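# Place four cartons flat in the blue container

## Task

Get every one of the four cartons into the blue container so that each rests flat on the container floor with the face that was upward at the start still upward.

## Robot and tools

Robot: two arms on one table. left_arm carries a five-finger left hand; right_arm carries a five-finger right hand. Calibrated bases in the scene frame: left_arm at (+0.019, +0.486, +0.001) m, right_arm at (-0.006, -0.471, 0) m, both turned only slightly about z. A post stands on the floor behind them, and loose objects may occasionally get nudged by outside pushes.

Scene frame: origin at table-top height, halfway between the two nominal bases; +z up, +x outward over the table, +y toward left_arm. Image sides do not match arm names. Positions, orientations (quat_wxyz), velocities and every Hand target in results use this frame.

Hand point: a spot fixed to each palm, about 0.05 m in front of it and 0.15 m out from the wrist face. Its +z runs along the straightened fingers, +y points out of the palm, +x runs across the palm away from the thumb on the right hand but toward the thumb on the left hand. Straight fingertips reach 0.06 to 0.07 m past the point and sit about 0.06 m behind it along -y. A bracket on the little-finger side of the wrist can strike things, and with fingers level the wrist can hang below the point and reach the table first.

Row layout (used by execute_actions and move): 28 numbers, each in [-1, 1], always covering both arms. Numbers 1-6: left_arm dx, dy, dz, rx, ry, rz. 7-14: left hand thumb_turn, thumb_bend, index, middle, ring, little, force_limit, speed. 15-20: right_arm dx, dy, dz, rx, ry, rz. 21-28: right hand in the same eight-number order. The six pose numbers are offsets, not poses: they count from that arm's Hand target at the start of the action (or move), along that Hand target's own axes. 1.0 equals 0.6 m for dx, dy, dz and 180 degrees for the rotation vector rx, ry, rz. All six at 0 asks nothing new of that arm. The eight hand numbers are absolute settings: finger and thumb targets run from -1 (open/straight, thumb beside palm) to +1 (closed/curled, thumb opposite fingers). force_limit maps -1..+1 to roughly 0..10 N at the fingertip (0..15 N for the two thumb motors). speed rises from almost nothing at -1 to full at +0.48 and stays full above. For a gentle grip close at speed -0.94 or below. To leave a hand unchanged, resend the eight numbers of its last executed row, not its readings. With the thumb in front of the palm the hand wraps objects about 0.035 to 0.065 m thick; thumb tip against index pad can pinch light items up to about 0.08 m.

execute_actions(actions, cameras): actions is a list of actions; each action is a table of up to 15 rows, one per 1/30 s step, and a short table keeps its last row until step 15. Every row in an action counts from the same starting Hand target; a new action rebases, so a repeated offset moves further. Orientation commands are clipped to within 32 degrees of the measured one each step. Images appear only if actions is empty or cameras names them (names: cam_high, cam_low, cam_left_wrist, cam_right_wrist, or "all").

move(target, speed, blend, stop_force, zero, blocking, cameras): drives each hand point in a straight line. target is one 28-number row or a list of up to 15 rows; all rows count from the same starting Hand targets, not from the previous row. speed is the path top speed in m/s, 0.002 to 3.6, default 0.25 (turns at twice that in rad/s); one value or one per target. blend, in metres, rounds corners of a list; 0 stops at each. stop_force, 3 to 120 N, ends an arm's path when its wrist sensor feels that much push against the motion; use it slowly (about 0.005 m/s) when touching or setting down. zero (with stop_force) re-zeroes the sensor first, default true. blocking=false returns early while the move runs, not allowed with stop_force. The whole move is capped at 10 s and does not avoid obstacles or the other arm. Result adds a "move:" line: done, off_target, moving, held or fault, plus limits such as paced or held.

wait(seconds 0 to 3600) lets time pass without new commands. stop brakes a running move. zoom_image(camera, region [x0, y0, x1, y1] in image pixels, at most 504 by 504) enlarges part of a camera's latest picture. show_instructions shows the reference pages. zero_wrist_force(arm: left_arm or right_arm) re-zeroes that wrist sensor. finished_scene(scene 1) ends irrevocably.

Result lines: end_effector_position (m), end_effector_quat_wxyz, velocities; Hand target (the next offsets' base; the hand point often rests a bit short, so resend the gap); hand_measured, hand_stopped_by (moving, target, force, stalled, fault) and hand_load_n, six values each in row order; a near-zero hand_load_n means the grip was lost. Wrist force and torque are in the hand point's own axes; joint torques are raw drive outputs. Cameras are 896x504, with calibration given.

Avoid: dropping cartons even a few millimetres, releasing moving parts, fast impacts, pressing hard on the table or fixed things, and anything leaving the table. Contact torque at a joint limit or about 150 N outside force halts that arm for 10 s; overheated motors (MOTOR HOT at 70 °C) brake it longer. Keep the arms apart: collisions or one hand squeezing the other can fail the scene. Avoid wrist positions near an arm's first joint axis.

Each tool is called after "Request:" by a JSON object that holds its "fn" and its "kwargs".

Reference images:

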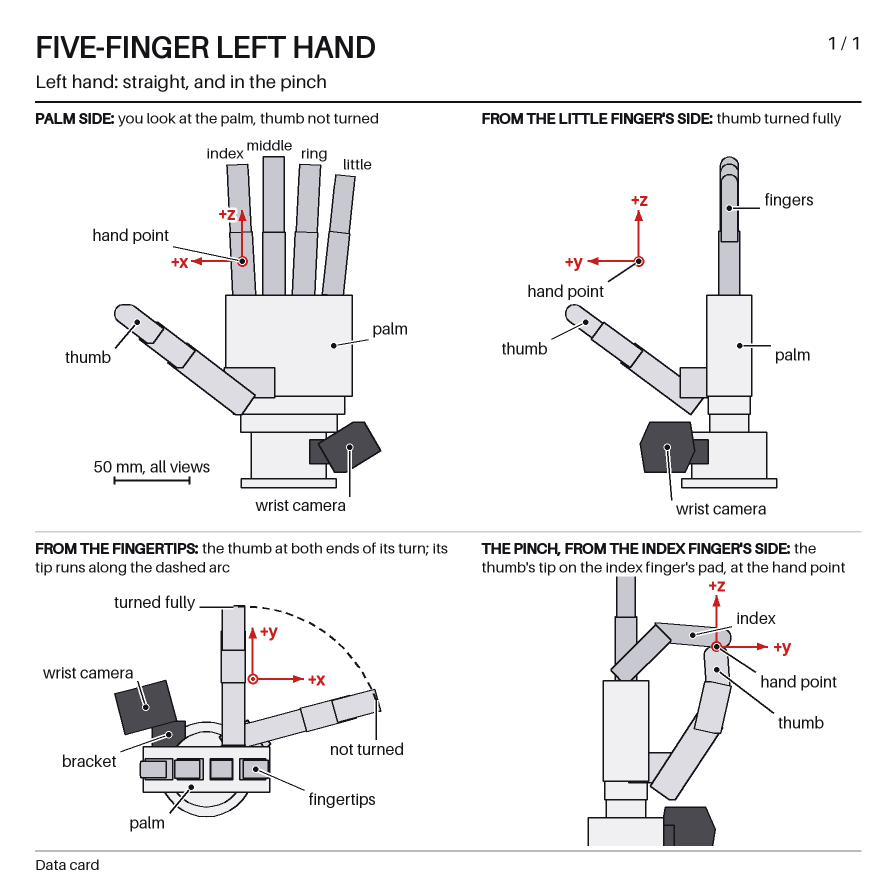

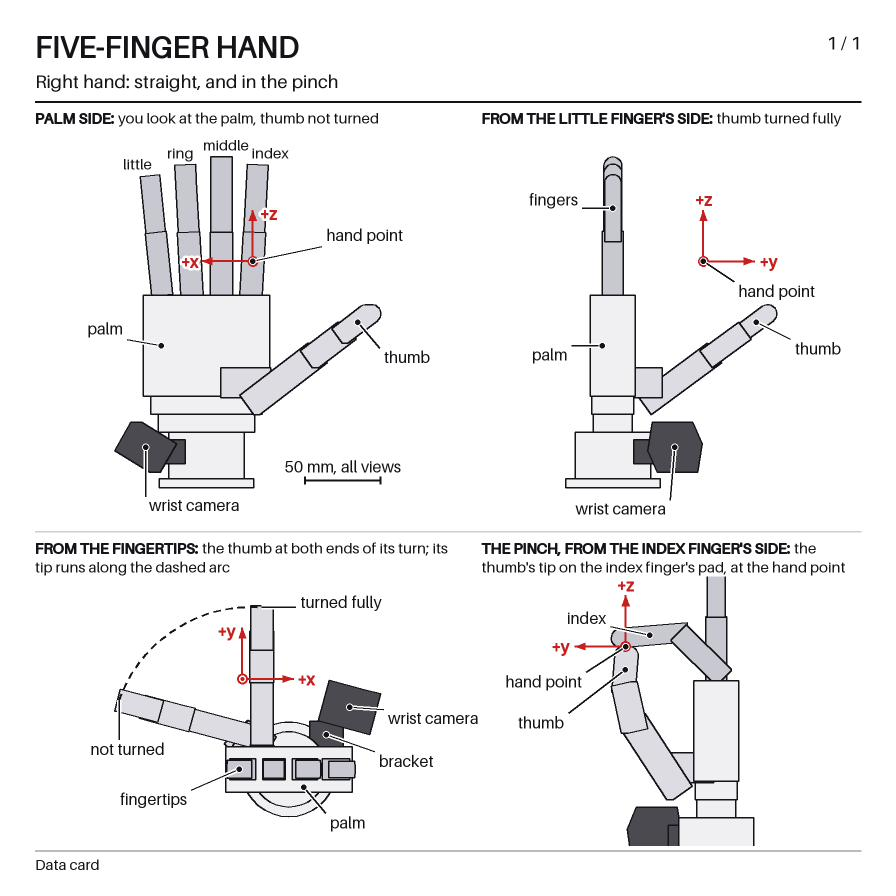

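## Session

Request:
{"fn": "execute_actions", "kwargs": {"actions": []}}

Scene clock: 0.00 s.
left_arm: end_effector_position=(+0.6171, +0.5045, +0.3019) hand_measured=(-1.000, -1.000, -1.000, -1.000, -1.000, -1.000) hand_load_n=(+0.0, +0.0, +0.0, +0.0, +0.0, +0.0) hand_stopped_by=(target, target, target, target, target, target) hand_force_limit=0.00 hand_speed=-0.80 end_effector_quat_wxyz=(+0.526, +0.573, +0.411, -0.475) | right_arm: end_effector_position=(+0.4352, -0.6176, +0.3873) hand_measured=(-1.000, -1.000, -1.000, -1.000, -1.000, -1.000) hand_load_n=(+0.0, +0.0, +0.0, +0.0, +0.0, +0.0) hand_stopped_by=(target, target, target, target, target, target) hand_force_limit=0.00 hand_speed=-0.80 end_effector_quat_wxyz=(-0.150, +0.981, +0.067, -0.105)
Joint positions: left_arm=[3.836 -2.361 -1.451 0.665 -0.782 1.789] | right_arm=[-0.519 -0.974 0.752 2.138 1.445 0.876]
Joint velocities: within noise
Joint torques (N m): no reading
Wrist force (N): no reading
Wrist torque (N m): no reading
Wrist force, peak (N): no reading
Hand target: left_arm +0.6171, +0.5045, +0.3019; +0.526, +0.573, +0.411, -0.475 | right_arm +0.4352, -0.6176, +0.3873; -0.150, +0.981, +0.067, -0.105

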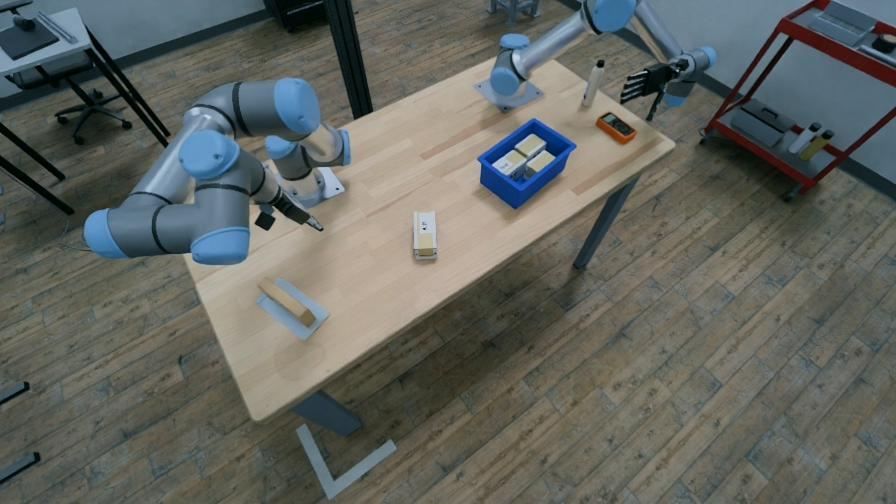

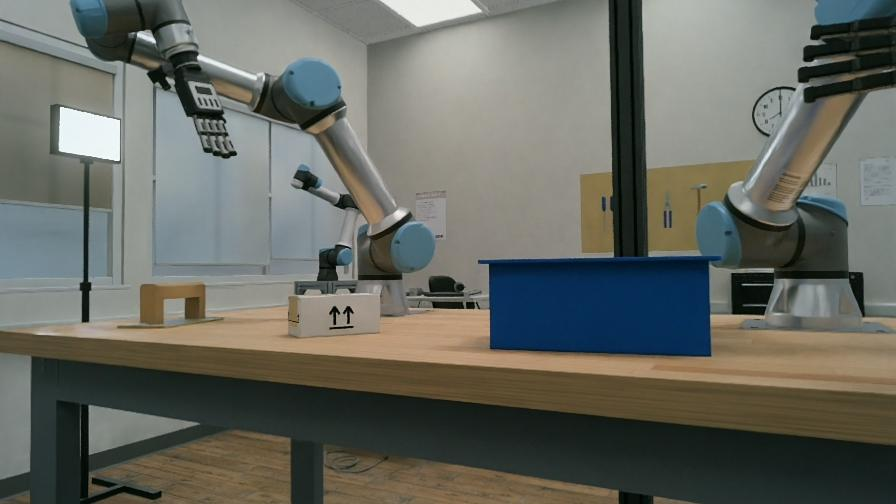

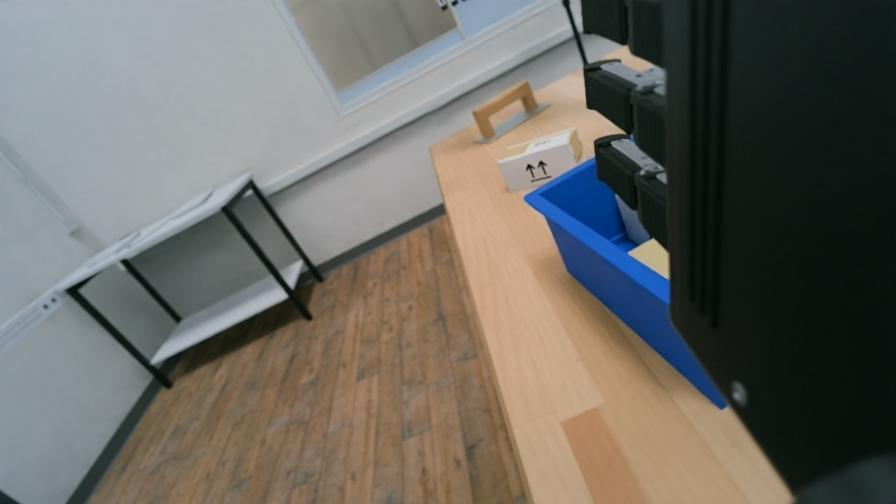

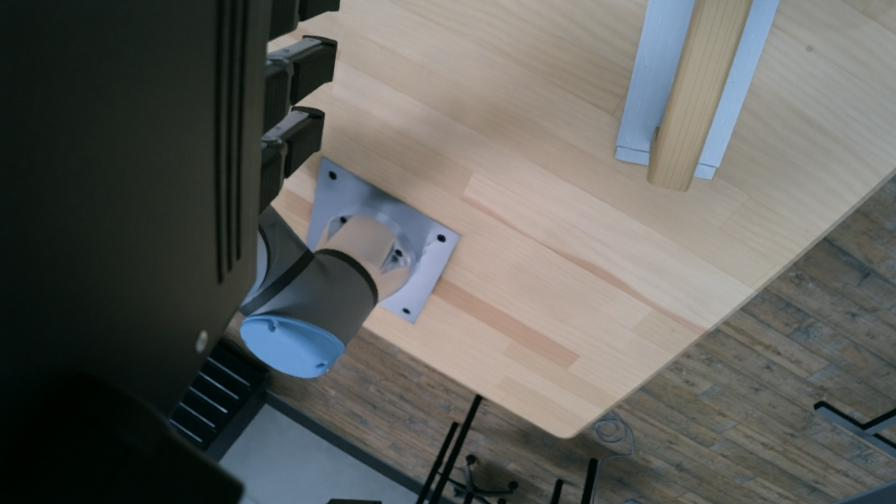

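Request:
{"fn": "zoom_image", "kwargs": {"camera": "cam_high", "region": [440, 90, 620, 220]}}

Request:
{"fn": "zoom_image", "kwargs": {"camera": "cam_high", "region": [370, 190, 480, 280]}}

Request:
{"fn": "zoom_image", "kwargs": {"camera": "cam_low", "region": [260, 230, 480, 360]}}

Request:
{"fn": "zoom_image", "kwargs": {"camera": "cam_left_wrist", "region": [430, 60, 750, 340]}}

Scaled by 2.800 from the camera's image (finer frame: 1280x720).

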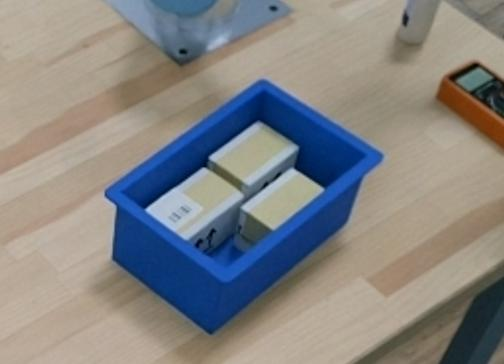

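Scaled by 4.582 from the camera's image (finer frame: 1280x720).

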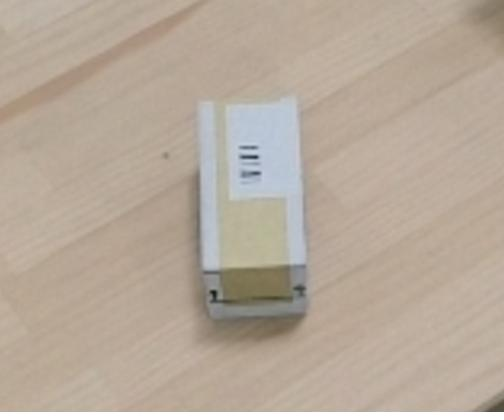

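Scaled by 2.291 from the camera's image (finer frame: 1280x720).

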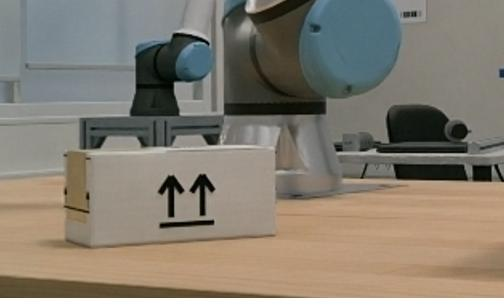

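Scaled by 1.575 from the camera's image (finer frame: 1280x720).

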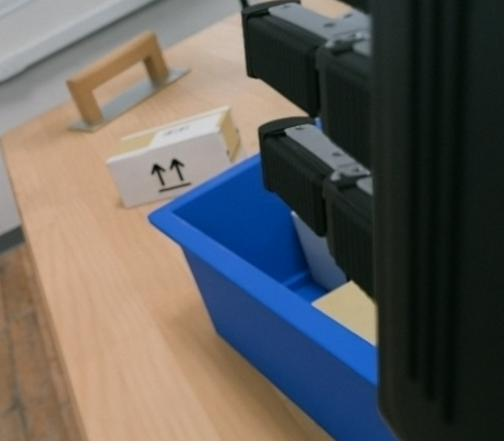

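Request:
{"fn": "zoom_image", "kwargs": {"camera": "cam_high", "region": [472, 110, 582, 215]}}

Request:
{"fn": "zoom_image", "kwargs": {"camera": "cam_left_wrist", "region": [520, 130, 740, 420]}}

Scaled by 4.582 from the camera's image (finer frame: 1280x720).

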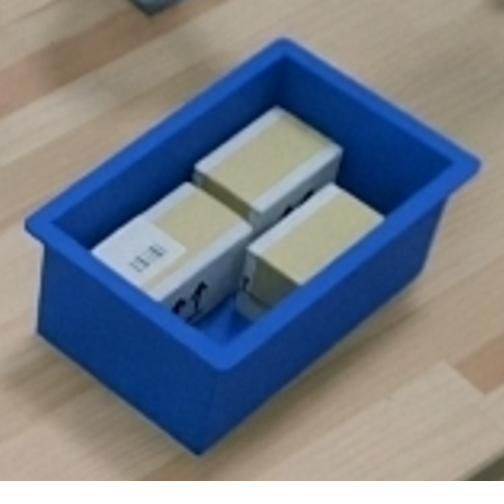

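Scaled by 1.738 from the camera's image (finer frame: 1280x720).

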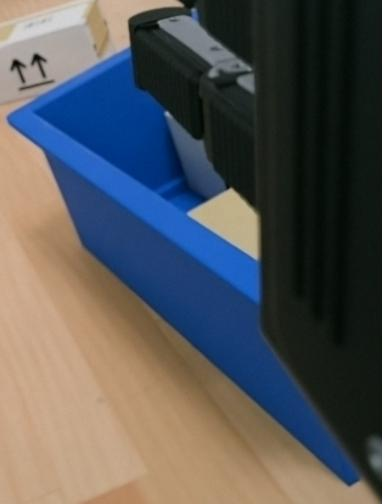

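Request:
{"fn": "move", "kwargs": {"target": [0,0,0,0,0,0,-1,-1,-1,-1,-1,-1,0.0,-0.8,0.2367,-0.2352,0.2635,0.0847,0.1513,0.1990,-1,-1,-1,-1,-1,-1,0.0,-0.8], "speed": 0.3, "cameras": ["cam_high","cam_right_wrist"]}}

Scene clock: 332.77 s.
left_arm: end_effector_position=(+0.6171, +0.5045, +0.3019) hand_measured=(-1.000, -1.000, -1.000, -1.000, -1.000, -1.000) hand_load_n=(+0.0, +0.0, +0.0, -0.5, +0.0, +0.0) hand_stopped_by=(target, target, target, target, target, target) hand_force_limit=0.00 hand_speed=-0.80 end_effector_quat_wxyz=(+0.526, +0.573, +0.411, -0.475) | right_arm: end_effector_position=(+0.5231, -0.4168, +0.2570) hand_measured=(-1.000, -1.000, -1.000, -1.000, -1.000, -1.000) hand_load_n=(+0.0, +0.0, +0.0, +0.0, +0.0, +0.0) hand_stopped_by=(target, target, target, target, target, target) hand_force_limit=0.00 hand_speed=-0.80 end_effector_quat_wxyz=(-0.248, +0.923, -0.285, +0.077)
Joint positions: left_arm=[3.836 -2.361 -1.451 0.665 -0.782 1.789] | right_arm=[-0.292 -1.072 1.112 1.367 1.07 1.903]
Joint torques (N m): left_arm=[0.22 47.76 13.48 -1.06 -0.37 0.18] | right_arm=[14.13 -53.43 -3.94 0.9 1.79 1.72]
Wrist force (N): left_arm=[0.1 -0.4 -0.1] | right_arm=[0.3 0.4 0.0]
Wrist torque (N m): left_arm=[-0.05 -0.01 0.00] | right_arm=[0.08 -0.03 -0.04]
Wrist force, peak (N): left_arm=[0.1 -0.3 -0.7] | right_arm=[-0.6 0.3 -0.8]
Hand target: left_arm +0.6171, +0.5045, +0.3019; +0.526, +0.573, +0.411, -0.475 | right_arm +0.5231, -0.4167, +0.2569; -0.248, +0.923, -0.285, +0.077
Off the commanded pose: left_arm 0.000 m, 0 deg | right_arm 0.000 m, 0 deg.
move: done
cam_right_wrist: T_world_to_cam=[[-0.26282, -0.81258, -0.52023, -0.06528], [-0.93931, 0.09226, 0.33042, 0.44607], [-0.22049, 0.5755, -0.78752, 0.67229]] pos_world=[0.55008, -0.4811, 0.34809]

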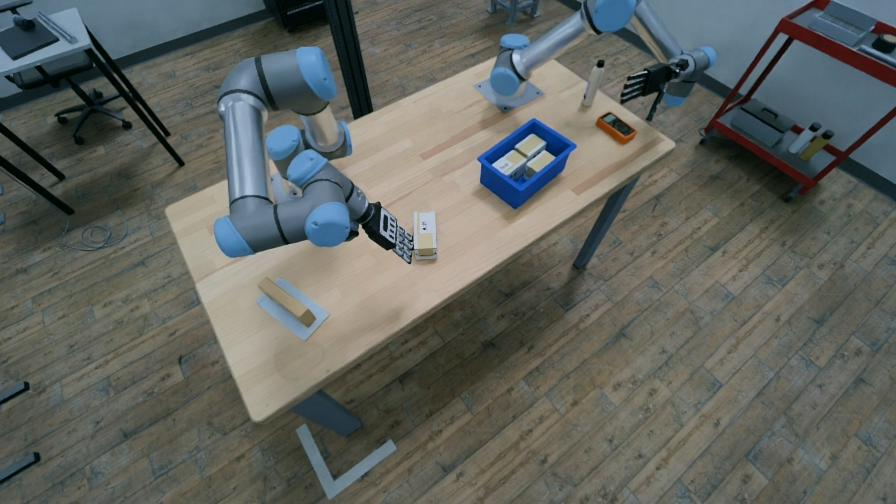

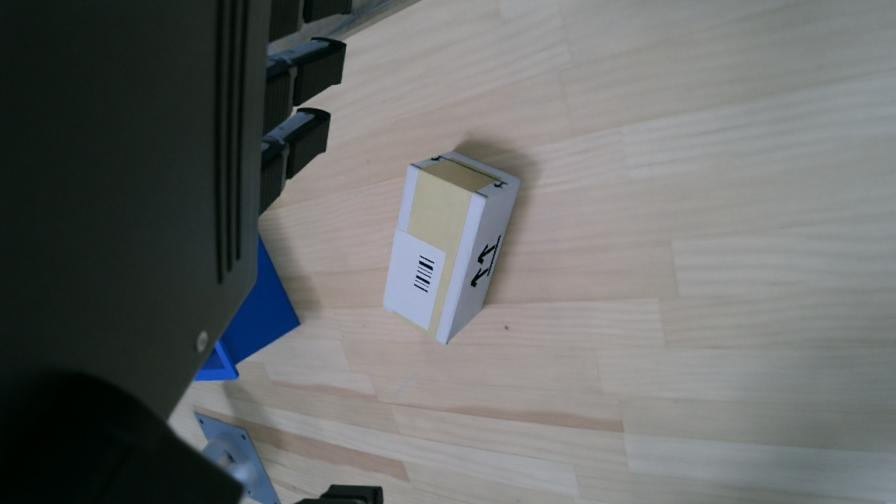

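Request:
{"fn": "zoom_image", "kwargs": {"camera": "cam_right_wrist", "region": [370, 140, 540, 355]}}

Scaled by 2.344 from the camera's image (finer frame: 1280x720).

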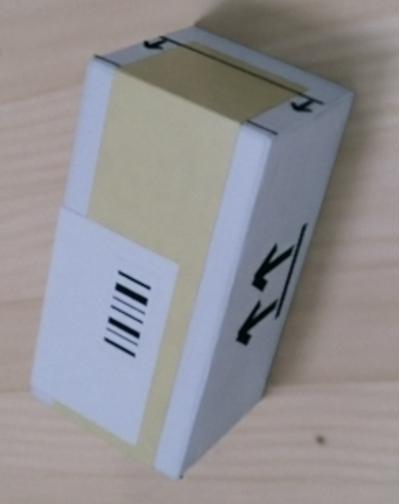

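Request:
{"fn": "move", "kwargs": {"target": [0,0,0,0,0,0,-1,-1,-1,-1,-1,-1,0.0,-0.8,-0.5662,-0.525,0.2009,0,0.1388,0.2406,-1,-1,-1,-1,-1,-1,0.0,-0.8], "speed": 0.35, "cameras": ["cam_high","cam_right_wrist"]}}

Scene clock: 385.77 s.
left_arm: end_effector_position=(+0.6171, +0.5045, +0.3019) hand_measured=(-1.000, -1.000, -1.000, -1.000, -1.000, -1.000) hand_load_n=(+0.0, +0.0, +0.0, +0.0, +0.0, +0.0) hand_stopped_by=(target, target, target, target, target, target) hand_force_limit=0.00 hand_speed=-0.80 end_effector_quat_wxyz=(+0.526, +0.573, +0.411, -0.475) | right_arm: end_effector_position=(+0.4300, +0.0498, +0.3101) hand_measured=(-1.000, -1.000, -1.000, -1.000, -1.000, -1.000) hand_load_n=(+0.0, +0.0, +0.0, +0.0, +0.0, +0.0) hand_stopped_by=(target, target, target, target, target, target) hand_force_limit=0.00 hand_speed=-0.80 end_effector_quat_wxyz=(-0.193, +0.716, -0.648, +0.174)
Joint positions: left_arm=[3.836 -2.361 -1.451 0.665 -0.782 1.789] | right_arm=[0.716 -0.704 0.277 1.551 1.857 3.676]
Joint torques (N m): left_arm=[0.93 47.64 13.54 -1.17 -0.27 0.16] | right_arm=[14.09 -45.43 -26.73 2.8 2.94 1.81]
Wrist force (N): left_arm=[-0.2 -0.4 0.4] | right_arm=[0.1 0.5 -0.1]
Wrist torque (N m): left_arm=[-0.09 0.04 -0.01] | right_arm=[0.10 -0.02 -0.06]
Wrist force, peak (N): left_arm=[-0.4 -0.4 0.6] | right_arm=[1.6 1.4 -0.5]
Hand target: left_arm +0.6171, +0.5045, +0.3019; +0.526, +0.573, +0.411, -0.475 | right_arm +0.4301, +0.0498, +0.3102; -0.192, +0.716, -0.648, +0.174
Off the commanded pose: left_arm 0.000 m, 0 deg | right_arm 0.000 m, 0 deg.
move: done
cam_right_wrist: T_world_to_cam=[[-0.79129, -0.32027, -0.52085, 0.51995], [-0.53319, 0.77838, 0.33141, 0.08888], [0.29928, 0.53995, -0.78669, 0.20316]] pos_world=[0.39802, -0.01236, 0.40119]

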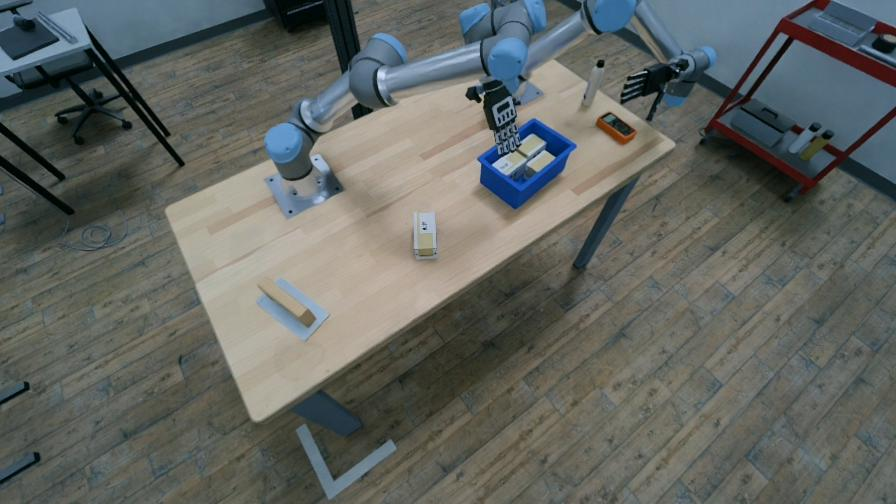

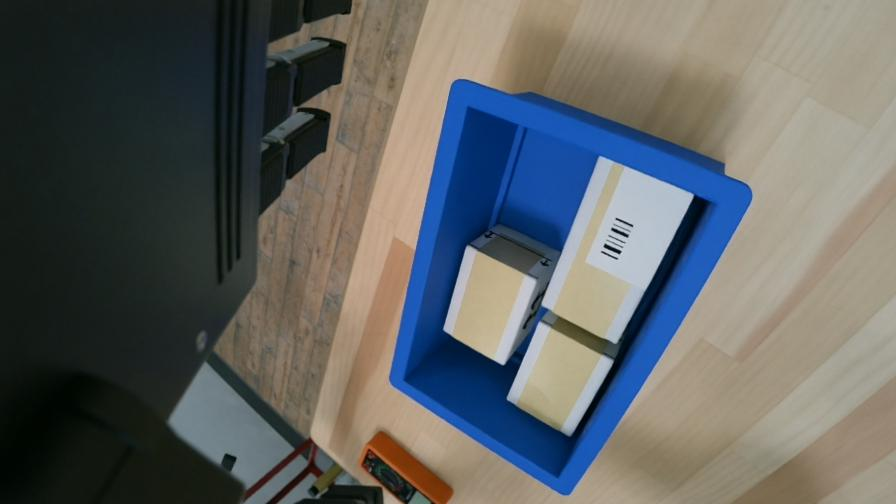

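Request:
{"fn": "zoom_image", "kwargs": {"camera": "cam_right_wrist", "region": [380, 70, 770, 290]}}

Request:
{"fn": "zoom_image", "kwargs": {"camera": "cam_right_wrist", "region": [380, 280, 770, 500]}}

Scaled by 1.292 from the camera's image (finer frame: 1280x720).

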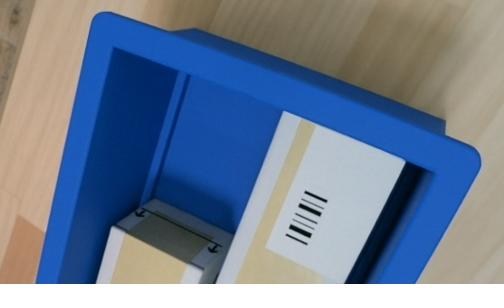

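Scaled by 1.292 from the camera's image (finer frame: 1280x720).

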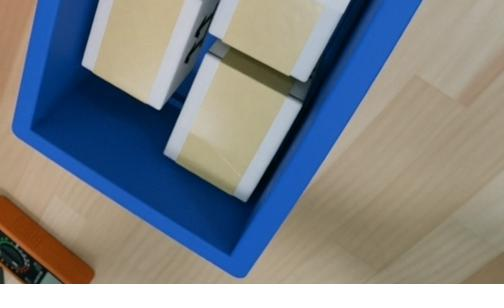

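Request:
{"fn": "zoom_image", "kwargs": {"camera": "cam_right_wrist", "region": [430, 210, 590, 380]}}

Request:
{"fn": "zoom_image", "kwargs": {"camera": "cam_right_wrist", "region": [380, 360, 640, 504]}}

Scaled by 2.965 from the camera's image (finer frame: 1280x720).

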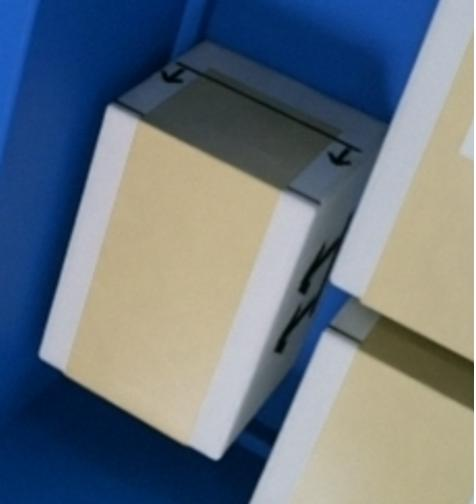

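Scaled by 1.938 from the camera's image (finer frame: 1280x720).

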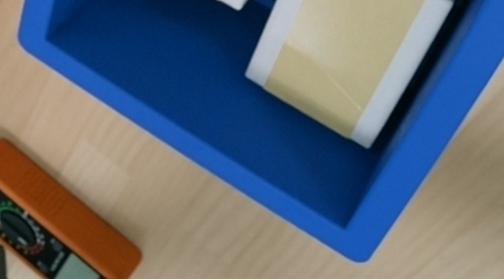

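Request:
{"fn": "move", "kwargs": {"target": [0,0,0,0,0,0,-1,-1,-1,-1,-1,-1,0.0,-0.8,-0.188,0.0887,0.1608,0,-0.0049,-0.0086,-1,-1,-0.63,-0.63,-0.63,-0.63,0.0,-0.3], "speed": 0.25, "cameras": ["cam_high","cam_low","cam_right_wrist"]}}

Scene clock: 582.43 s.
left_arm: end_effector_position=(+0.6171, +0.5045, +0.3019) hand_measured=(-1.000, -1.000, -1.000, -1.000, -1.000, -1.000) hand_load_n=(+0.0, +0.0, +0.0, +0.0, +0.0, +0.0) hand_stopped_by=(target, target, target, target, target, target) hand_force_limit=0.00 hand_speed=-0.80 end_effector_quat_wxyz=(+0.526, +0.573, +0.411, -0.475) | right_arm: end_effector_position=(+0.4205, +0.1612, +0.1996) hand_measured=(-1.000, -1.000, -0.630, -0.630, -0.630, -0.630) hand_load_n=(+0.0, +0.0, -0.5, +0.0, +0.0, +0.0) hand_stopped_by=(target, target, target, target, target, target) hand_force_limit=0.00 hand_speed=-0.30 end_effector_quat_wxyz=(-0.228, +0.720, -0.634, +0.166)
Joint positions: left_arm=[3.836 -2.361 -1.451 0.665 -0.782 1.789] | right_arm=[0.845 -0.426 0.035 1.475 1.885 3.764]
Joint torques (N m): left_arm=[0.11 48.77 12.92 -1.23 -0.36 0.39] | right_arm=[12.99 -52.23 -30.87 0.15 -1.92 1.81]
Wrist force (N): left_arm=[-0.2 -0.3 0.5] | right_arm=[0.2 0.5 -0.3]
Wrist torque (N m): left_arm=[-0.08 0.04 -0.01] | right_arm=[0.12 -0.03 -0.05]
Wrist force, peak (N): left_arm=[0.0 -0.4 0.8] | right_arm=[1.3 -0.3 -1.0]
Hand target: left_arm +0.6171, +0.5045, +0.3019; +0.526, +0.573, +0.411, -0.475 | right_arm +0.4211, +0.1623, +0.2001; -0.195, +0.726, -0.637, +0.171
Off the commanded pose: left_arm 0.000 m, 0 deg | right_arm 0.001 m, 4 deg.
elbow stopped short (right arm): the move would have taken joint 3 (elbow) straighter than the controller allows.
move: off_target (right_arm)
cam_right_wrist: T_world_to_cam=[[-0.7566, -0.32188, -0.56916, 0.48587], [-0.57759, 0.73701, 0.351, 0.05515], [0.3065, 0.59431, -0.74355, 0.03847]] pos_world=[0.38768, 0.09289, 0.28579]

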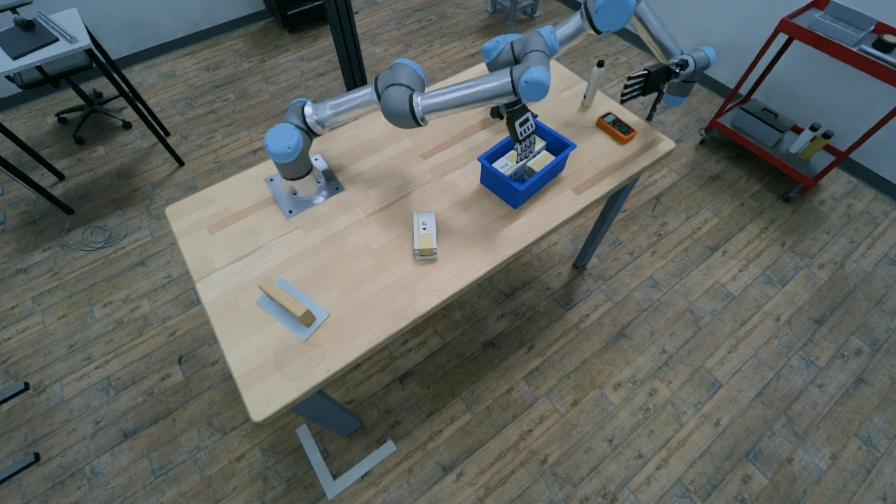

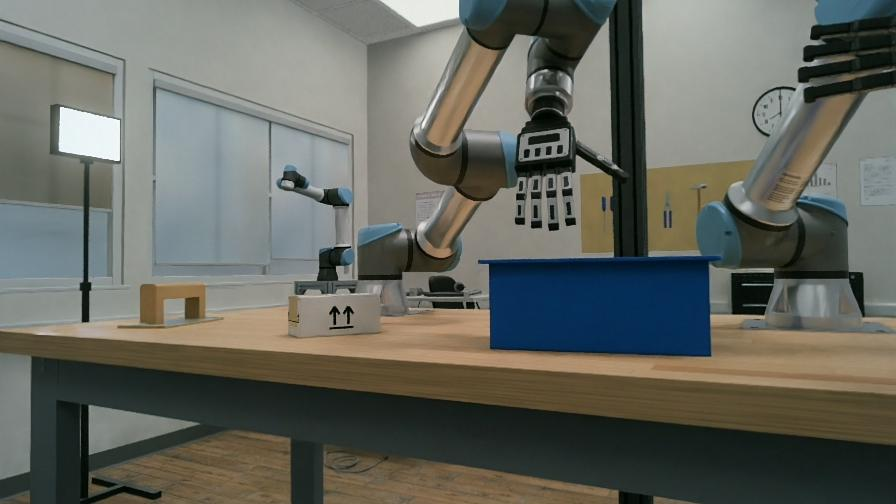

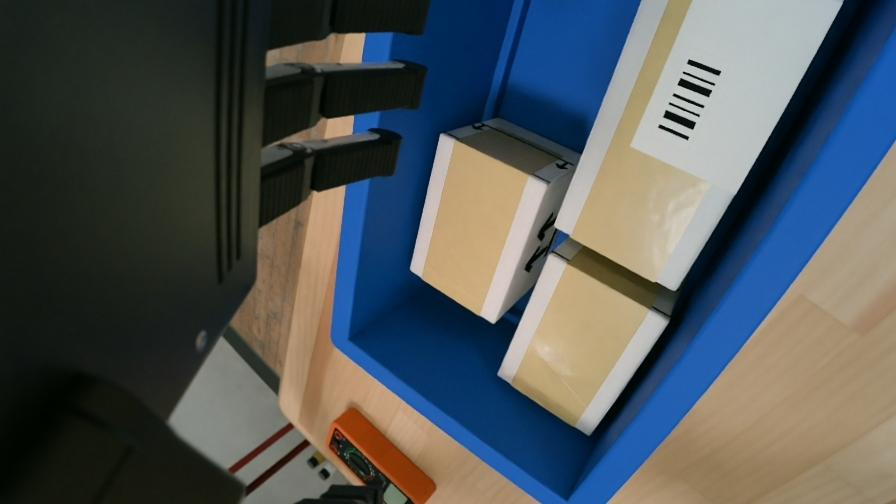

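Request:
{"fn": "move", "kwargs": {"target": [-0.076,-0.3673,0.1403,-0.4092,0.4061,-0.4837,-1,-1,1,1,1,1,0.0,-0.2,0.6942,-0.0013,-0.1147,0,-0.1394,-0.2415,-1,-1,-0.63,-0.63,-0.63,-0.63,0.0,-0.3], "speed": 0.3, "cameras": ["all"]}}

Scene clock: 666.77 s.
left_arm: end_effector_position=(+0.3841, +0.4459, +0.2999) hand_measured=(-1.000, -1.000, +1.000, +1.000, +1.000, +1.000) hand_load_n=(+0.0, +0.0, +0.0, +0.0, +0.0, +0.0) hand_stopped_by=(target, target, target, target, target, target) hand_force_limit=0.00 hand_speed=-0.20 end_effector_quat_wxyz=(+0.000, -0.055, +0.998, +0.000) | right_arm: end_effector_position=(+0.4419, -0.2550, +0.2599) hand_measured=(-1.000, -1.000, -0.630, -0.630, -0.630, -0.630) hand_load_n=(+0.0, +0.0, +0.0, +0.0, +0.0, +0.0) hand_stopped_by=(target, target, target, target, target, target) hand_force_limit=0.00 hand_speed=-0.30 end_effector_quat_wxyz=(-0.249, +0.928, -0.269, +0.072)
Joint positions: left_arm=[3.257 -1.808 -1.401 1.638 -1.572 -1.589] | right_arm=[0.026 -1.235 1.303 1.198 1.137 2.212]
Joint torques (N m): left_arm=[-5.87 20.19 26.29 -4.12 -2.94 -1.9] | right_arm=[-14.43 -27.14 -3.63 3.26 -2.95 -1.88]
Wrist force (N): left_arm=[-2.3 0.4 2.7] | right_arm=[0.2 0.0 0.0]
Wrist torque (N m): left_arm=[-0.20 0.37 -0.10] | right_arm=[0.03 -0.03 0.06]
Wrist force, peak (N): left_arm=[-2.4 0.5 3.0] | right_arm=[-0.3 0.6 -0.5]
Hand target: left_arm +0.3841, +0.4459, +0.2999; +0.000, -0.055, +0.998, +0.001 | right_arm +0.4419, -0.2550, +0.2599; -0.249, +0.928, -0.269, +0.072
Off the commanded pose: left_arm 0.000 m, 0 deg | right_arm 0.000 m, 0 deg.
move: done
cam_left_wrist: T_world_to_cam=[[-0.13115, -0.99136, -0.00269, 0.49101], [-0.87008, 0.11381, 0.4796, 0.14552], [-0.47515, 0.06524, -0.87748, 0.5315]] pos_world=[0.44355, 0.43552, 0.39792]
cam_right_wrist: T_world_to_cam=[[-0.23469, -0.82117, -0.52019, 0.03175], [-0.94195, 0.05994, 0.33035, 0.34679], [-0.2401, 0.56752, -0.78758, 0.57028]] pos_world=[0.47103, -0.31836, 0.35109]

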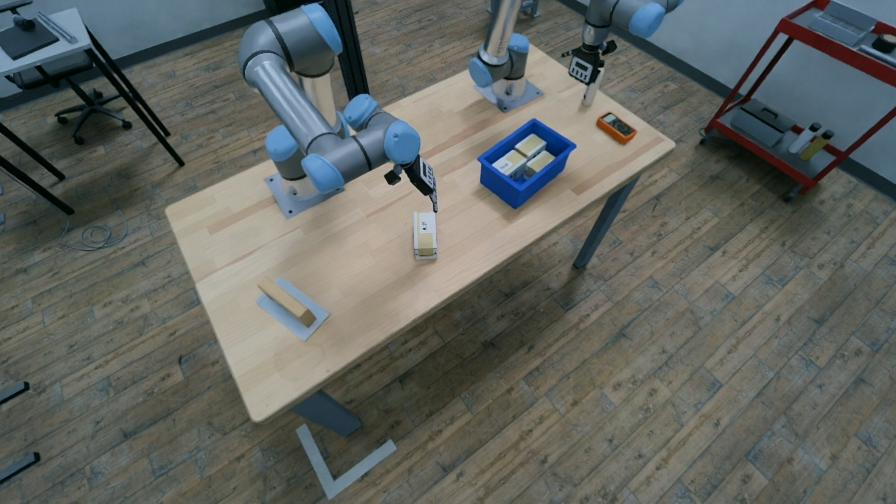

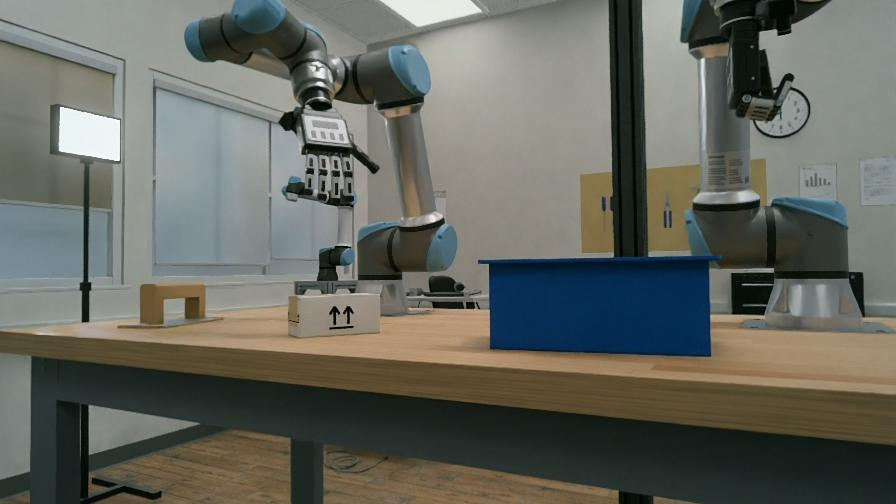

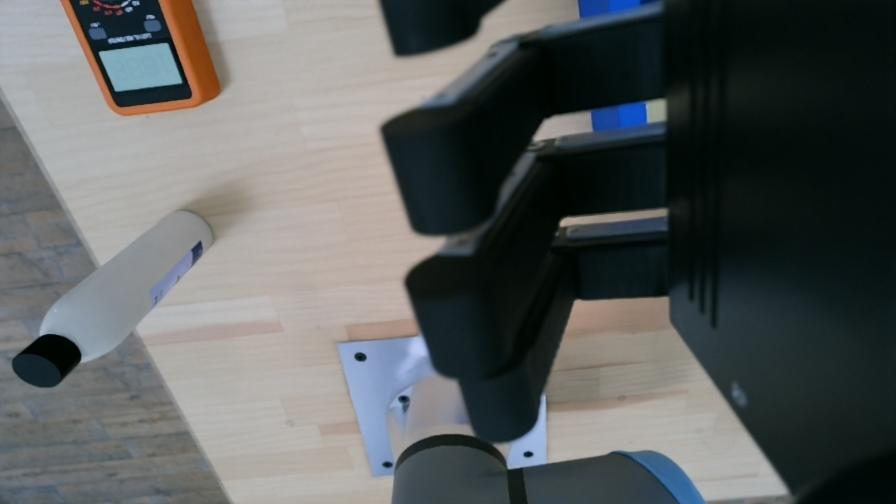

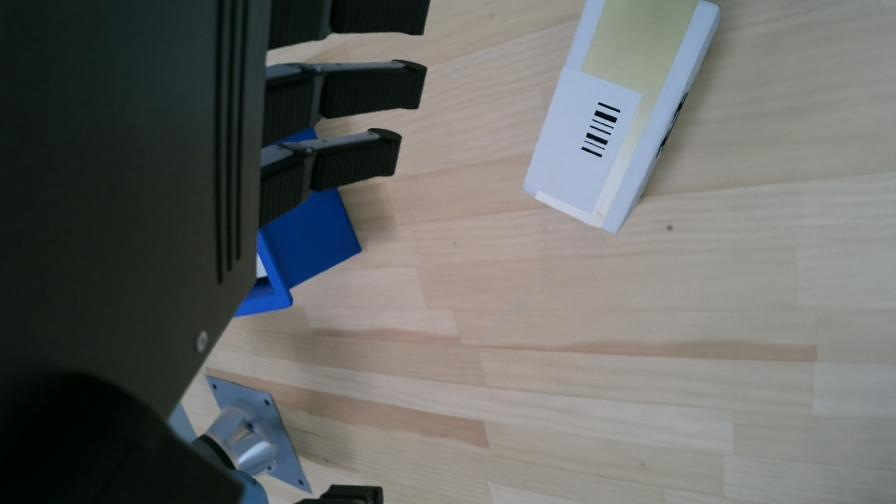

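Request:
{"fn": "move", "kwargs": {"target": [[-0.0166,0,0.375,0,0,0,-1,-1,1,1,1,1,0.0,-0.2,0,0,0,0,0,0,-1,-1,-0.63,-0.63,-0.63,-0.63,0.0,-0.3],[-0.0166,-0.2917,0.375,0,0,0,-1,-1,1,1,1,1,0.0,-0.2,0,0,0,0,0,0,-1,-1,-0.63,-0.63,-0.63,-0.63,0.0,-0.3]], "speed": [0.25,0.07], "blend": [0.005,0], "cameras": ["cam_high","cam_low","cam_right_wrist"]}}

Scene clock: 685.87 s.
left_arm: end_effector_position=(+0.4133, +0.2733, +0.0747) hand_measured=(-1.000, -1.000, +1.000, +1.000, +1.000, +1.000) hand_load_n=(+0.0, +0.0, +0.0, +0.0, +0.0, +0.0) hand_stopped_by=(target, target, target, target, target, target) hand_force_limit=0.00 hand_speed=-0.20 end_effector_quat_wxyz=(+0.000, -0.055, +0.998, +0.001) | right_arm: end_effector_position=(+0.4419, -0.2550, +0.2599) hand_measured=(-1.000, -1.000, -0.630, -0.630, -0.630, -0.630) hand_load_n=(+0.0, +0.0, +0.0, +0.0, +0.0, +0.0) hand_stopped_by=(target, target, target, target, target, target) hand_force_limit=0.00 hand_speed=-0.30 end_effector_quat_wxyz=(-0.249, +0.928, -0.269, +0.072)
Joint positions: left_arm=[2.872 -2.185 -1.45 2.064 -1.572 -1.974] | right_arm=[0.026 -1.235 1.303 1.198 1.137 2.212]
Joint torques (N m): left_arm=[-7.48 33.39 23.15 -3.97 -2.38 -1.98] | right_arm=[-14.39 -26.14 -5.35 3.24 -2.93 -2.25]
Wrist force (N): left_arm=[-1.7 3.1 2.0] | right_arm=[0.2 0.1 0.0]
Wrist torque (N m): left_arm=[0.00 0.29 -0.08] | right_arm=[0.05 -0.03 0.07]
Wrist force, peak (N): left_arm=[-2.7 3.5 3.0] | right_arm=[0.2 0.4 0.0]
Hand target: left_arm +0.4133, +0.2733, +0.0747; +0.000, -0.055, +0.998, +0.001 | right_arm +0.4419, -0.2550, +0.2599; -0.249, +0.928, -0.269, +0.072
Off the commanded pose: left_arm 0.000 m, 0 deg | right_arm 0.000 m, 0 deg.
move: done
cam_right_wrist: T_world_to_cam=[[-0.23467, -0.82116, -0.52022, 0.0317], [-0.94193, 0.05984, 0.33044, 0.34675], [-0.24021, 0.56755, -0.78752, 0.57025]] pos_world=[0.47103, -0.31836, 0.35099]

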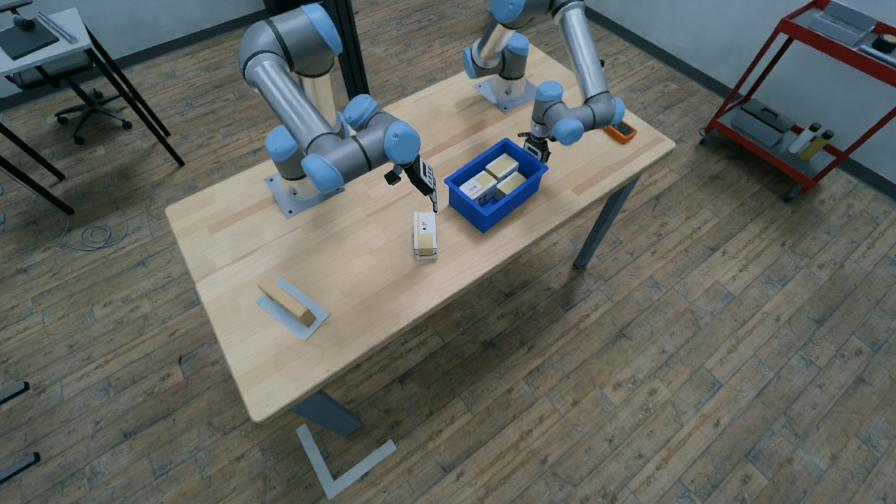

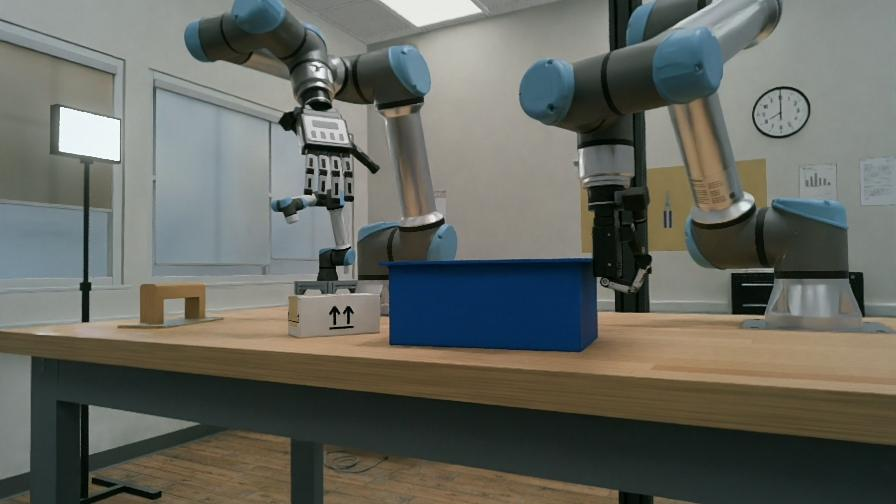

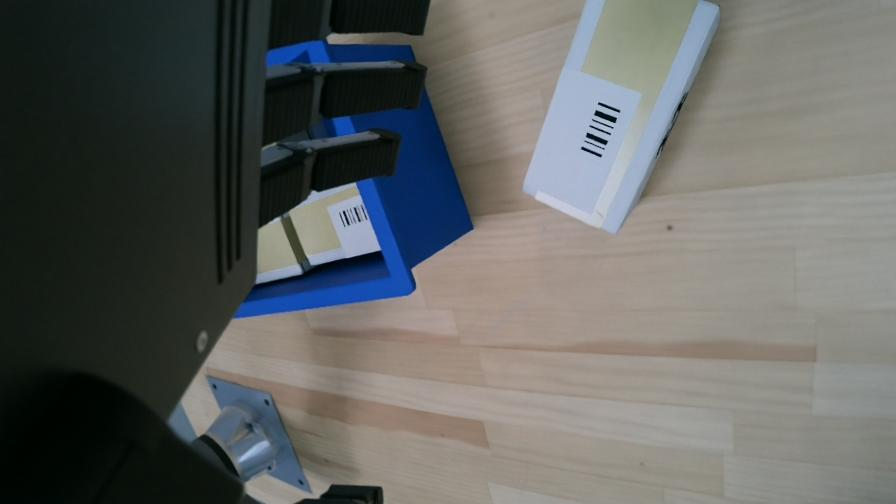

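Request:
{"fn": "move", "kwargs": {"target": [[0,0.1333,0,0,0,0,-1,-1,1,1,1,1,0.0,-0.2,0,0,0,0,0,0,-1,-1,-0.63,-0.63,-0.63,-0.63,0.0,-0.3],[0,0.3,-0.35,0,0,0,-1,-1,1,1,1,1,0.0,-0.2,-0.1452,-0.227,0.0542,0,0.1394,0.2415,-1,-1,-0.63,-0.63,-0.63,-0.63,0.0,-0.3]], "speed": [0.15,0.3], "blend": [0.03,0], "cameras": ["cam_high","cam_right_wrist"]}}

Request:
{"fn": "zoom_image", "kwargs": {"camera": "cam_right_wrist", "region": [420, 60, 760, 250]}}

Request:
{"fn": "zoom_image", "kwargs": {"camera": "cam_right_wrist", "region": [380, 230, 720, 500]}}

Scene clock: 707.37 s.
left_arm: end_effector_position=(+0.3935, +0.4520, +0.2849) hand_measured=(-1.000, -1.000, +1.000, +1.000, +1.000, +1.000) hand_load_n=(+0.0, +0.0, +0.0, +0.0, +0.0, +0.0) hand_stopped_by=(target, target, target, target, target, target) hand_force_limit=0.00 hand_speed=-0.20 end_effector_quat_wxyz=(+0.000, -0.055, +0.998, +0.001) | right_arm: end_effector_position=(+0.4400, -0.0951, +0.2999) hand_measured=(-1.000, -1.000, -0.630, -0.630, -0.630, -0.630) hand_load_n=(+0.0, +0.0, +0.0, +0.0, +0.0, +0.0) hand_stopped_by=(target, target, target, target, target, target) hand_force_limit=0.00 hand_speed=-0.30 end_effector_quat_wxyz=(-0.195, +0.726, -0.637, +0.171)
Joint positions: left_arm=[3.27 -1.83 -1.411 1.67 -1.572 -1.576] | right_arm=[0.476 -1.118 0.991 1.198 1.733 3.428]
Joint torques (N m): left_arm=[7.39 37.32 25.68 -4.18 2.37 2.22] | right_arm=[14.58 -28.83 -32.32 2.62 2.73 1.44]
Wrist force (N): left_arm=[-1.9 0.1 2.3] | right_arm=[0.4 0.2 -0.4]
Wrist torque (N m): left_arm=[-0.24 0.30 -0.27] | right_arm=[0.07 -0.05 -0.06]
Wrist force, peak (N): left_arm=[-2.0 3.9 3.0] | right_arm=[0.2 0.6 -0.3]
Hand target: left_arm +0.3935, +0.4520, +0.2849; +0.000, -0.055, +0.998, +0.001 | right_arm +0.4400, -0.0951, +0.2999; -0.195, +0.726, -0.637, +0.171
Off the commanded pose: left_arm 0.000 m, 0 deg | right_arm 0.000 m, 0 deg.
move: done
cam_right_wrist: T_world_to_cam=[[-0.78104, -0.3451, -0.52046, 0.46918], [-0.55712, 0.76157, 0.33109, 0.21942], [0.28211, 0.54856, -0.78708, 0.27881]] pos_world=[0.41004, -0.15814, 0.39099]

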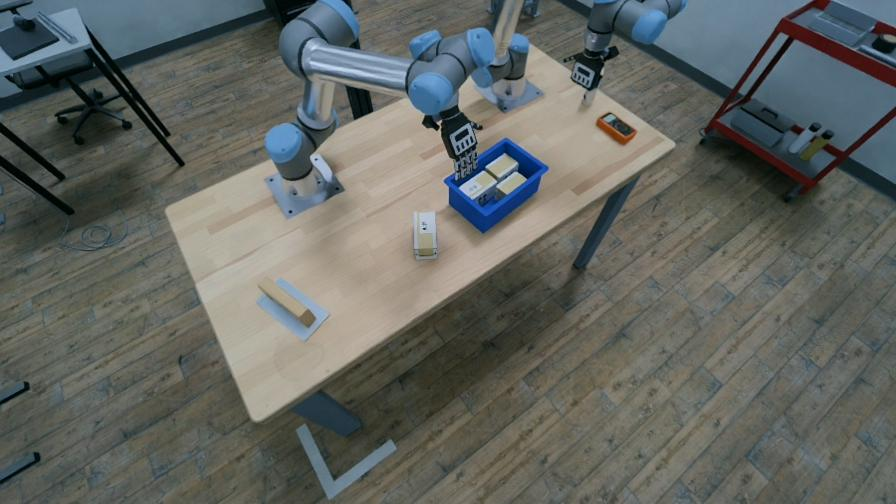

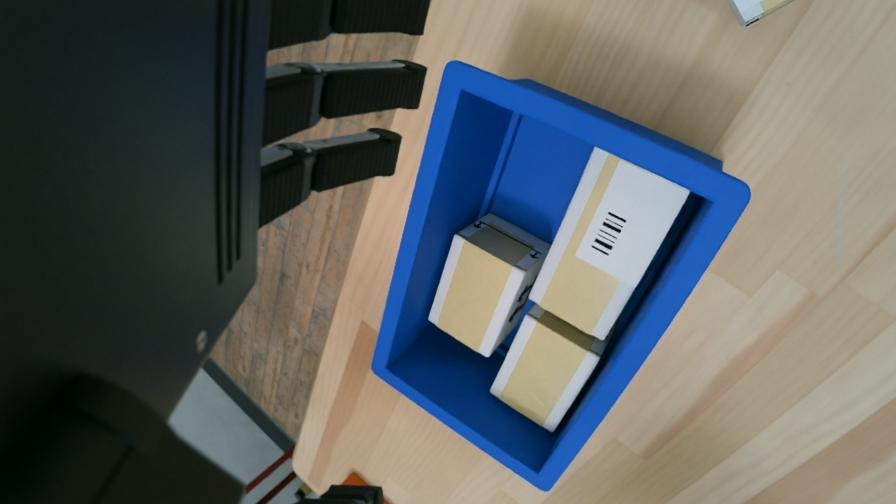

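Scaled by 1.482 from the camera's image (finer frame: 1280x720).

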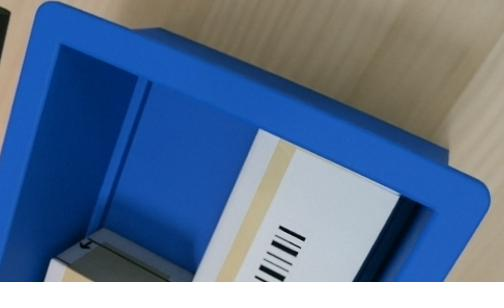

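Scaled by 1.482 from the camera's image (finer frame: 1280x720).

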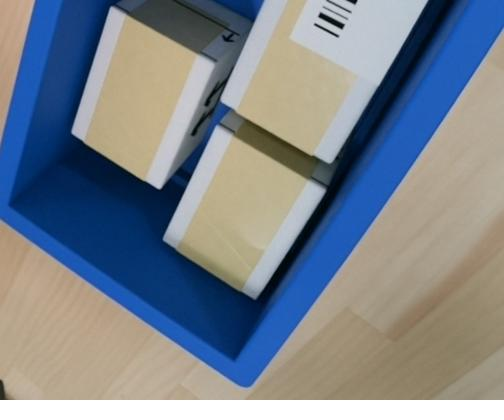

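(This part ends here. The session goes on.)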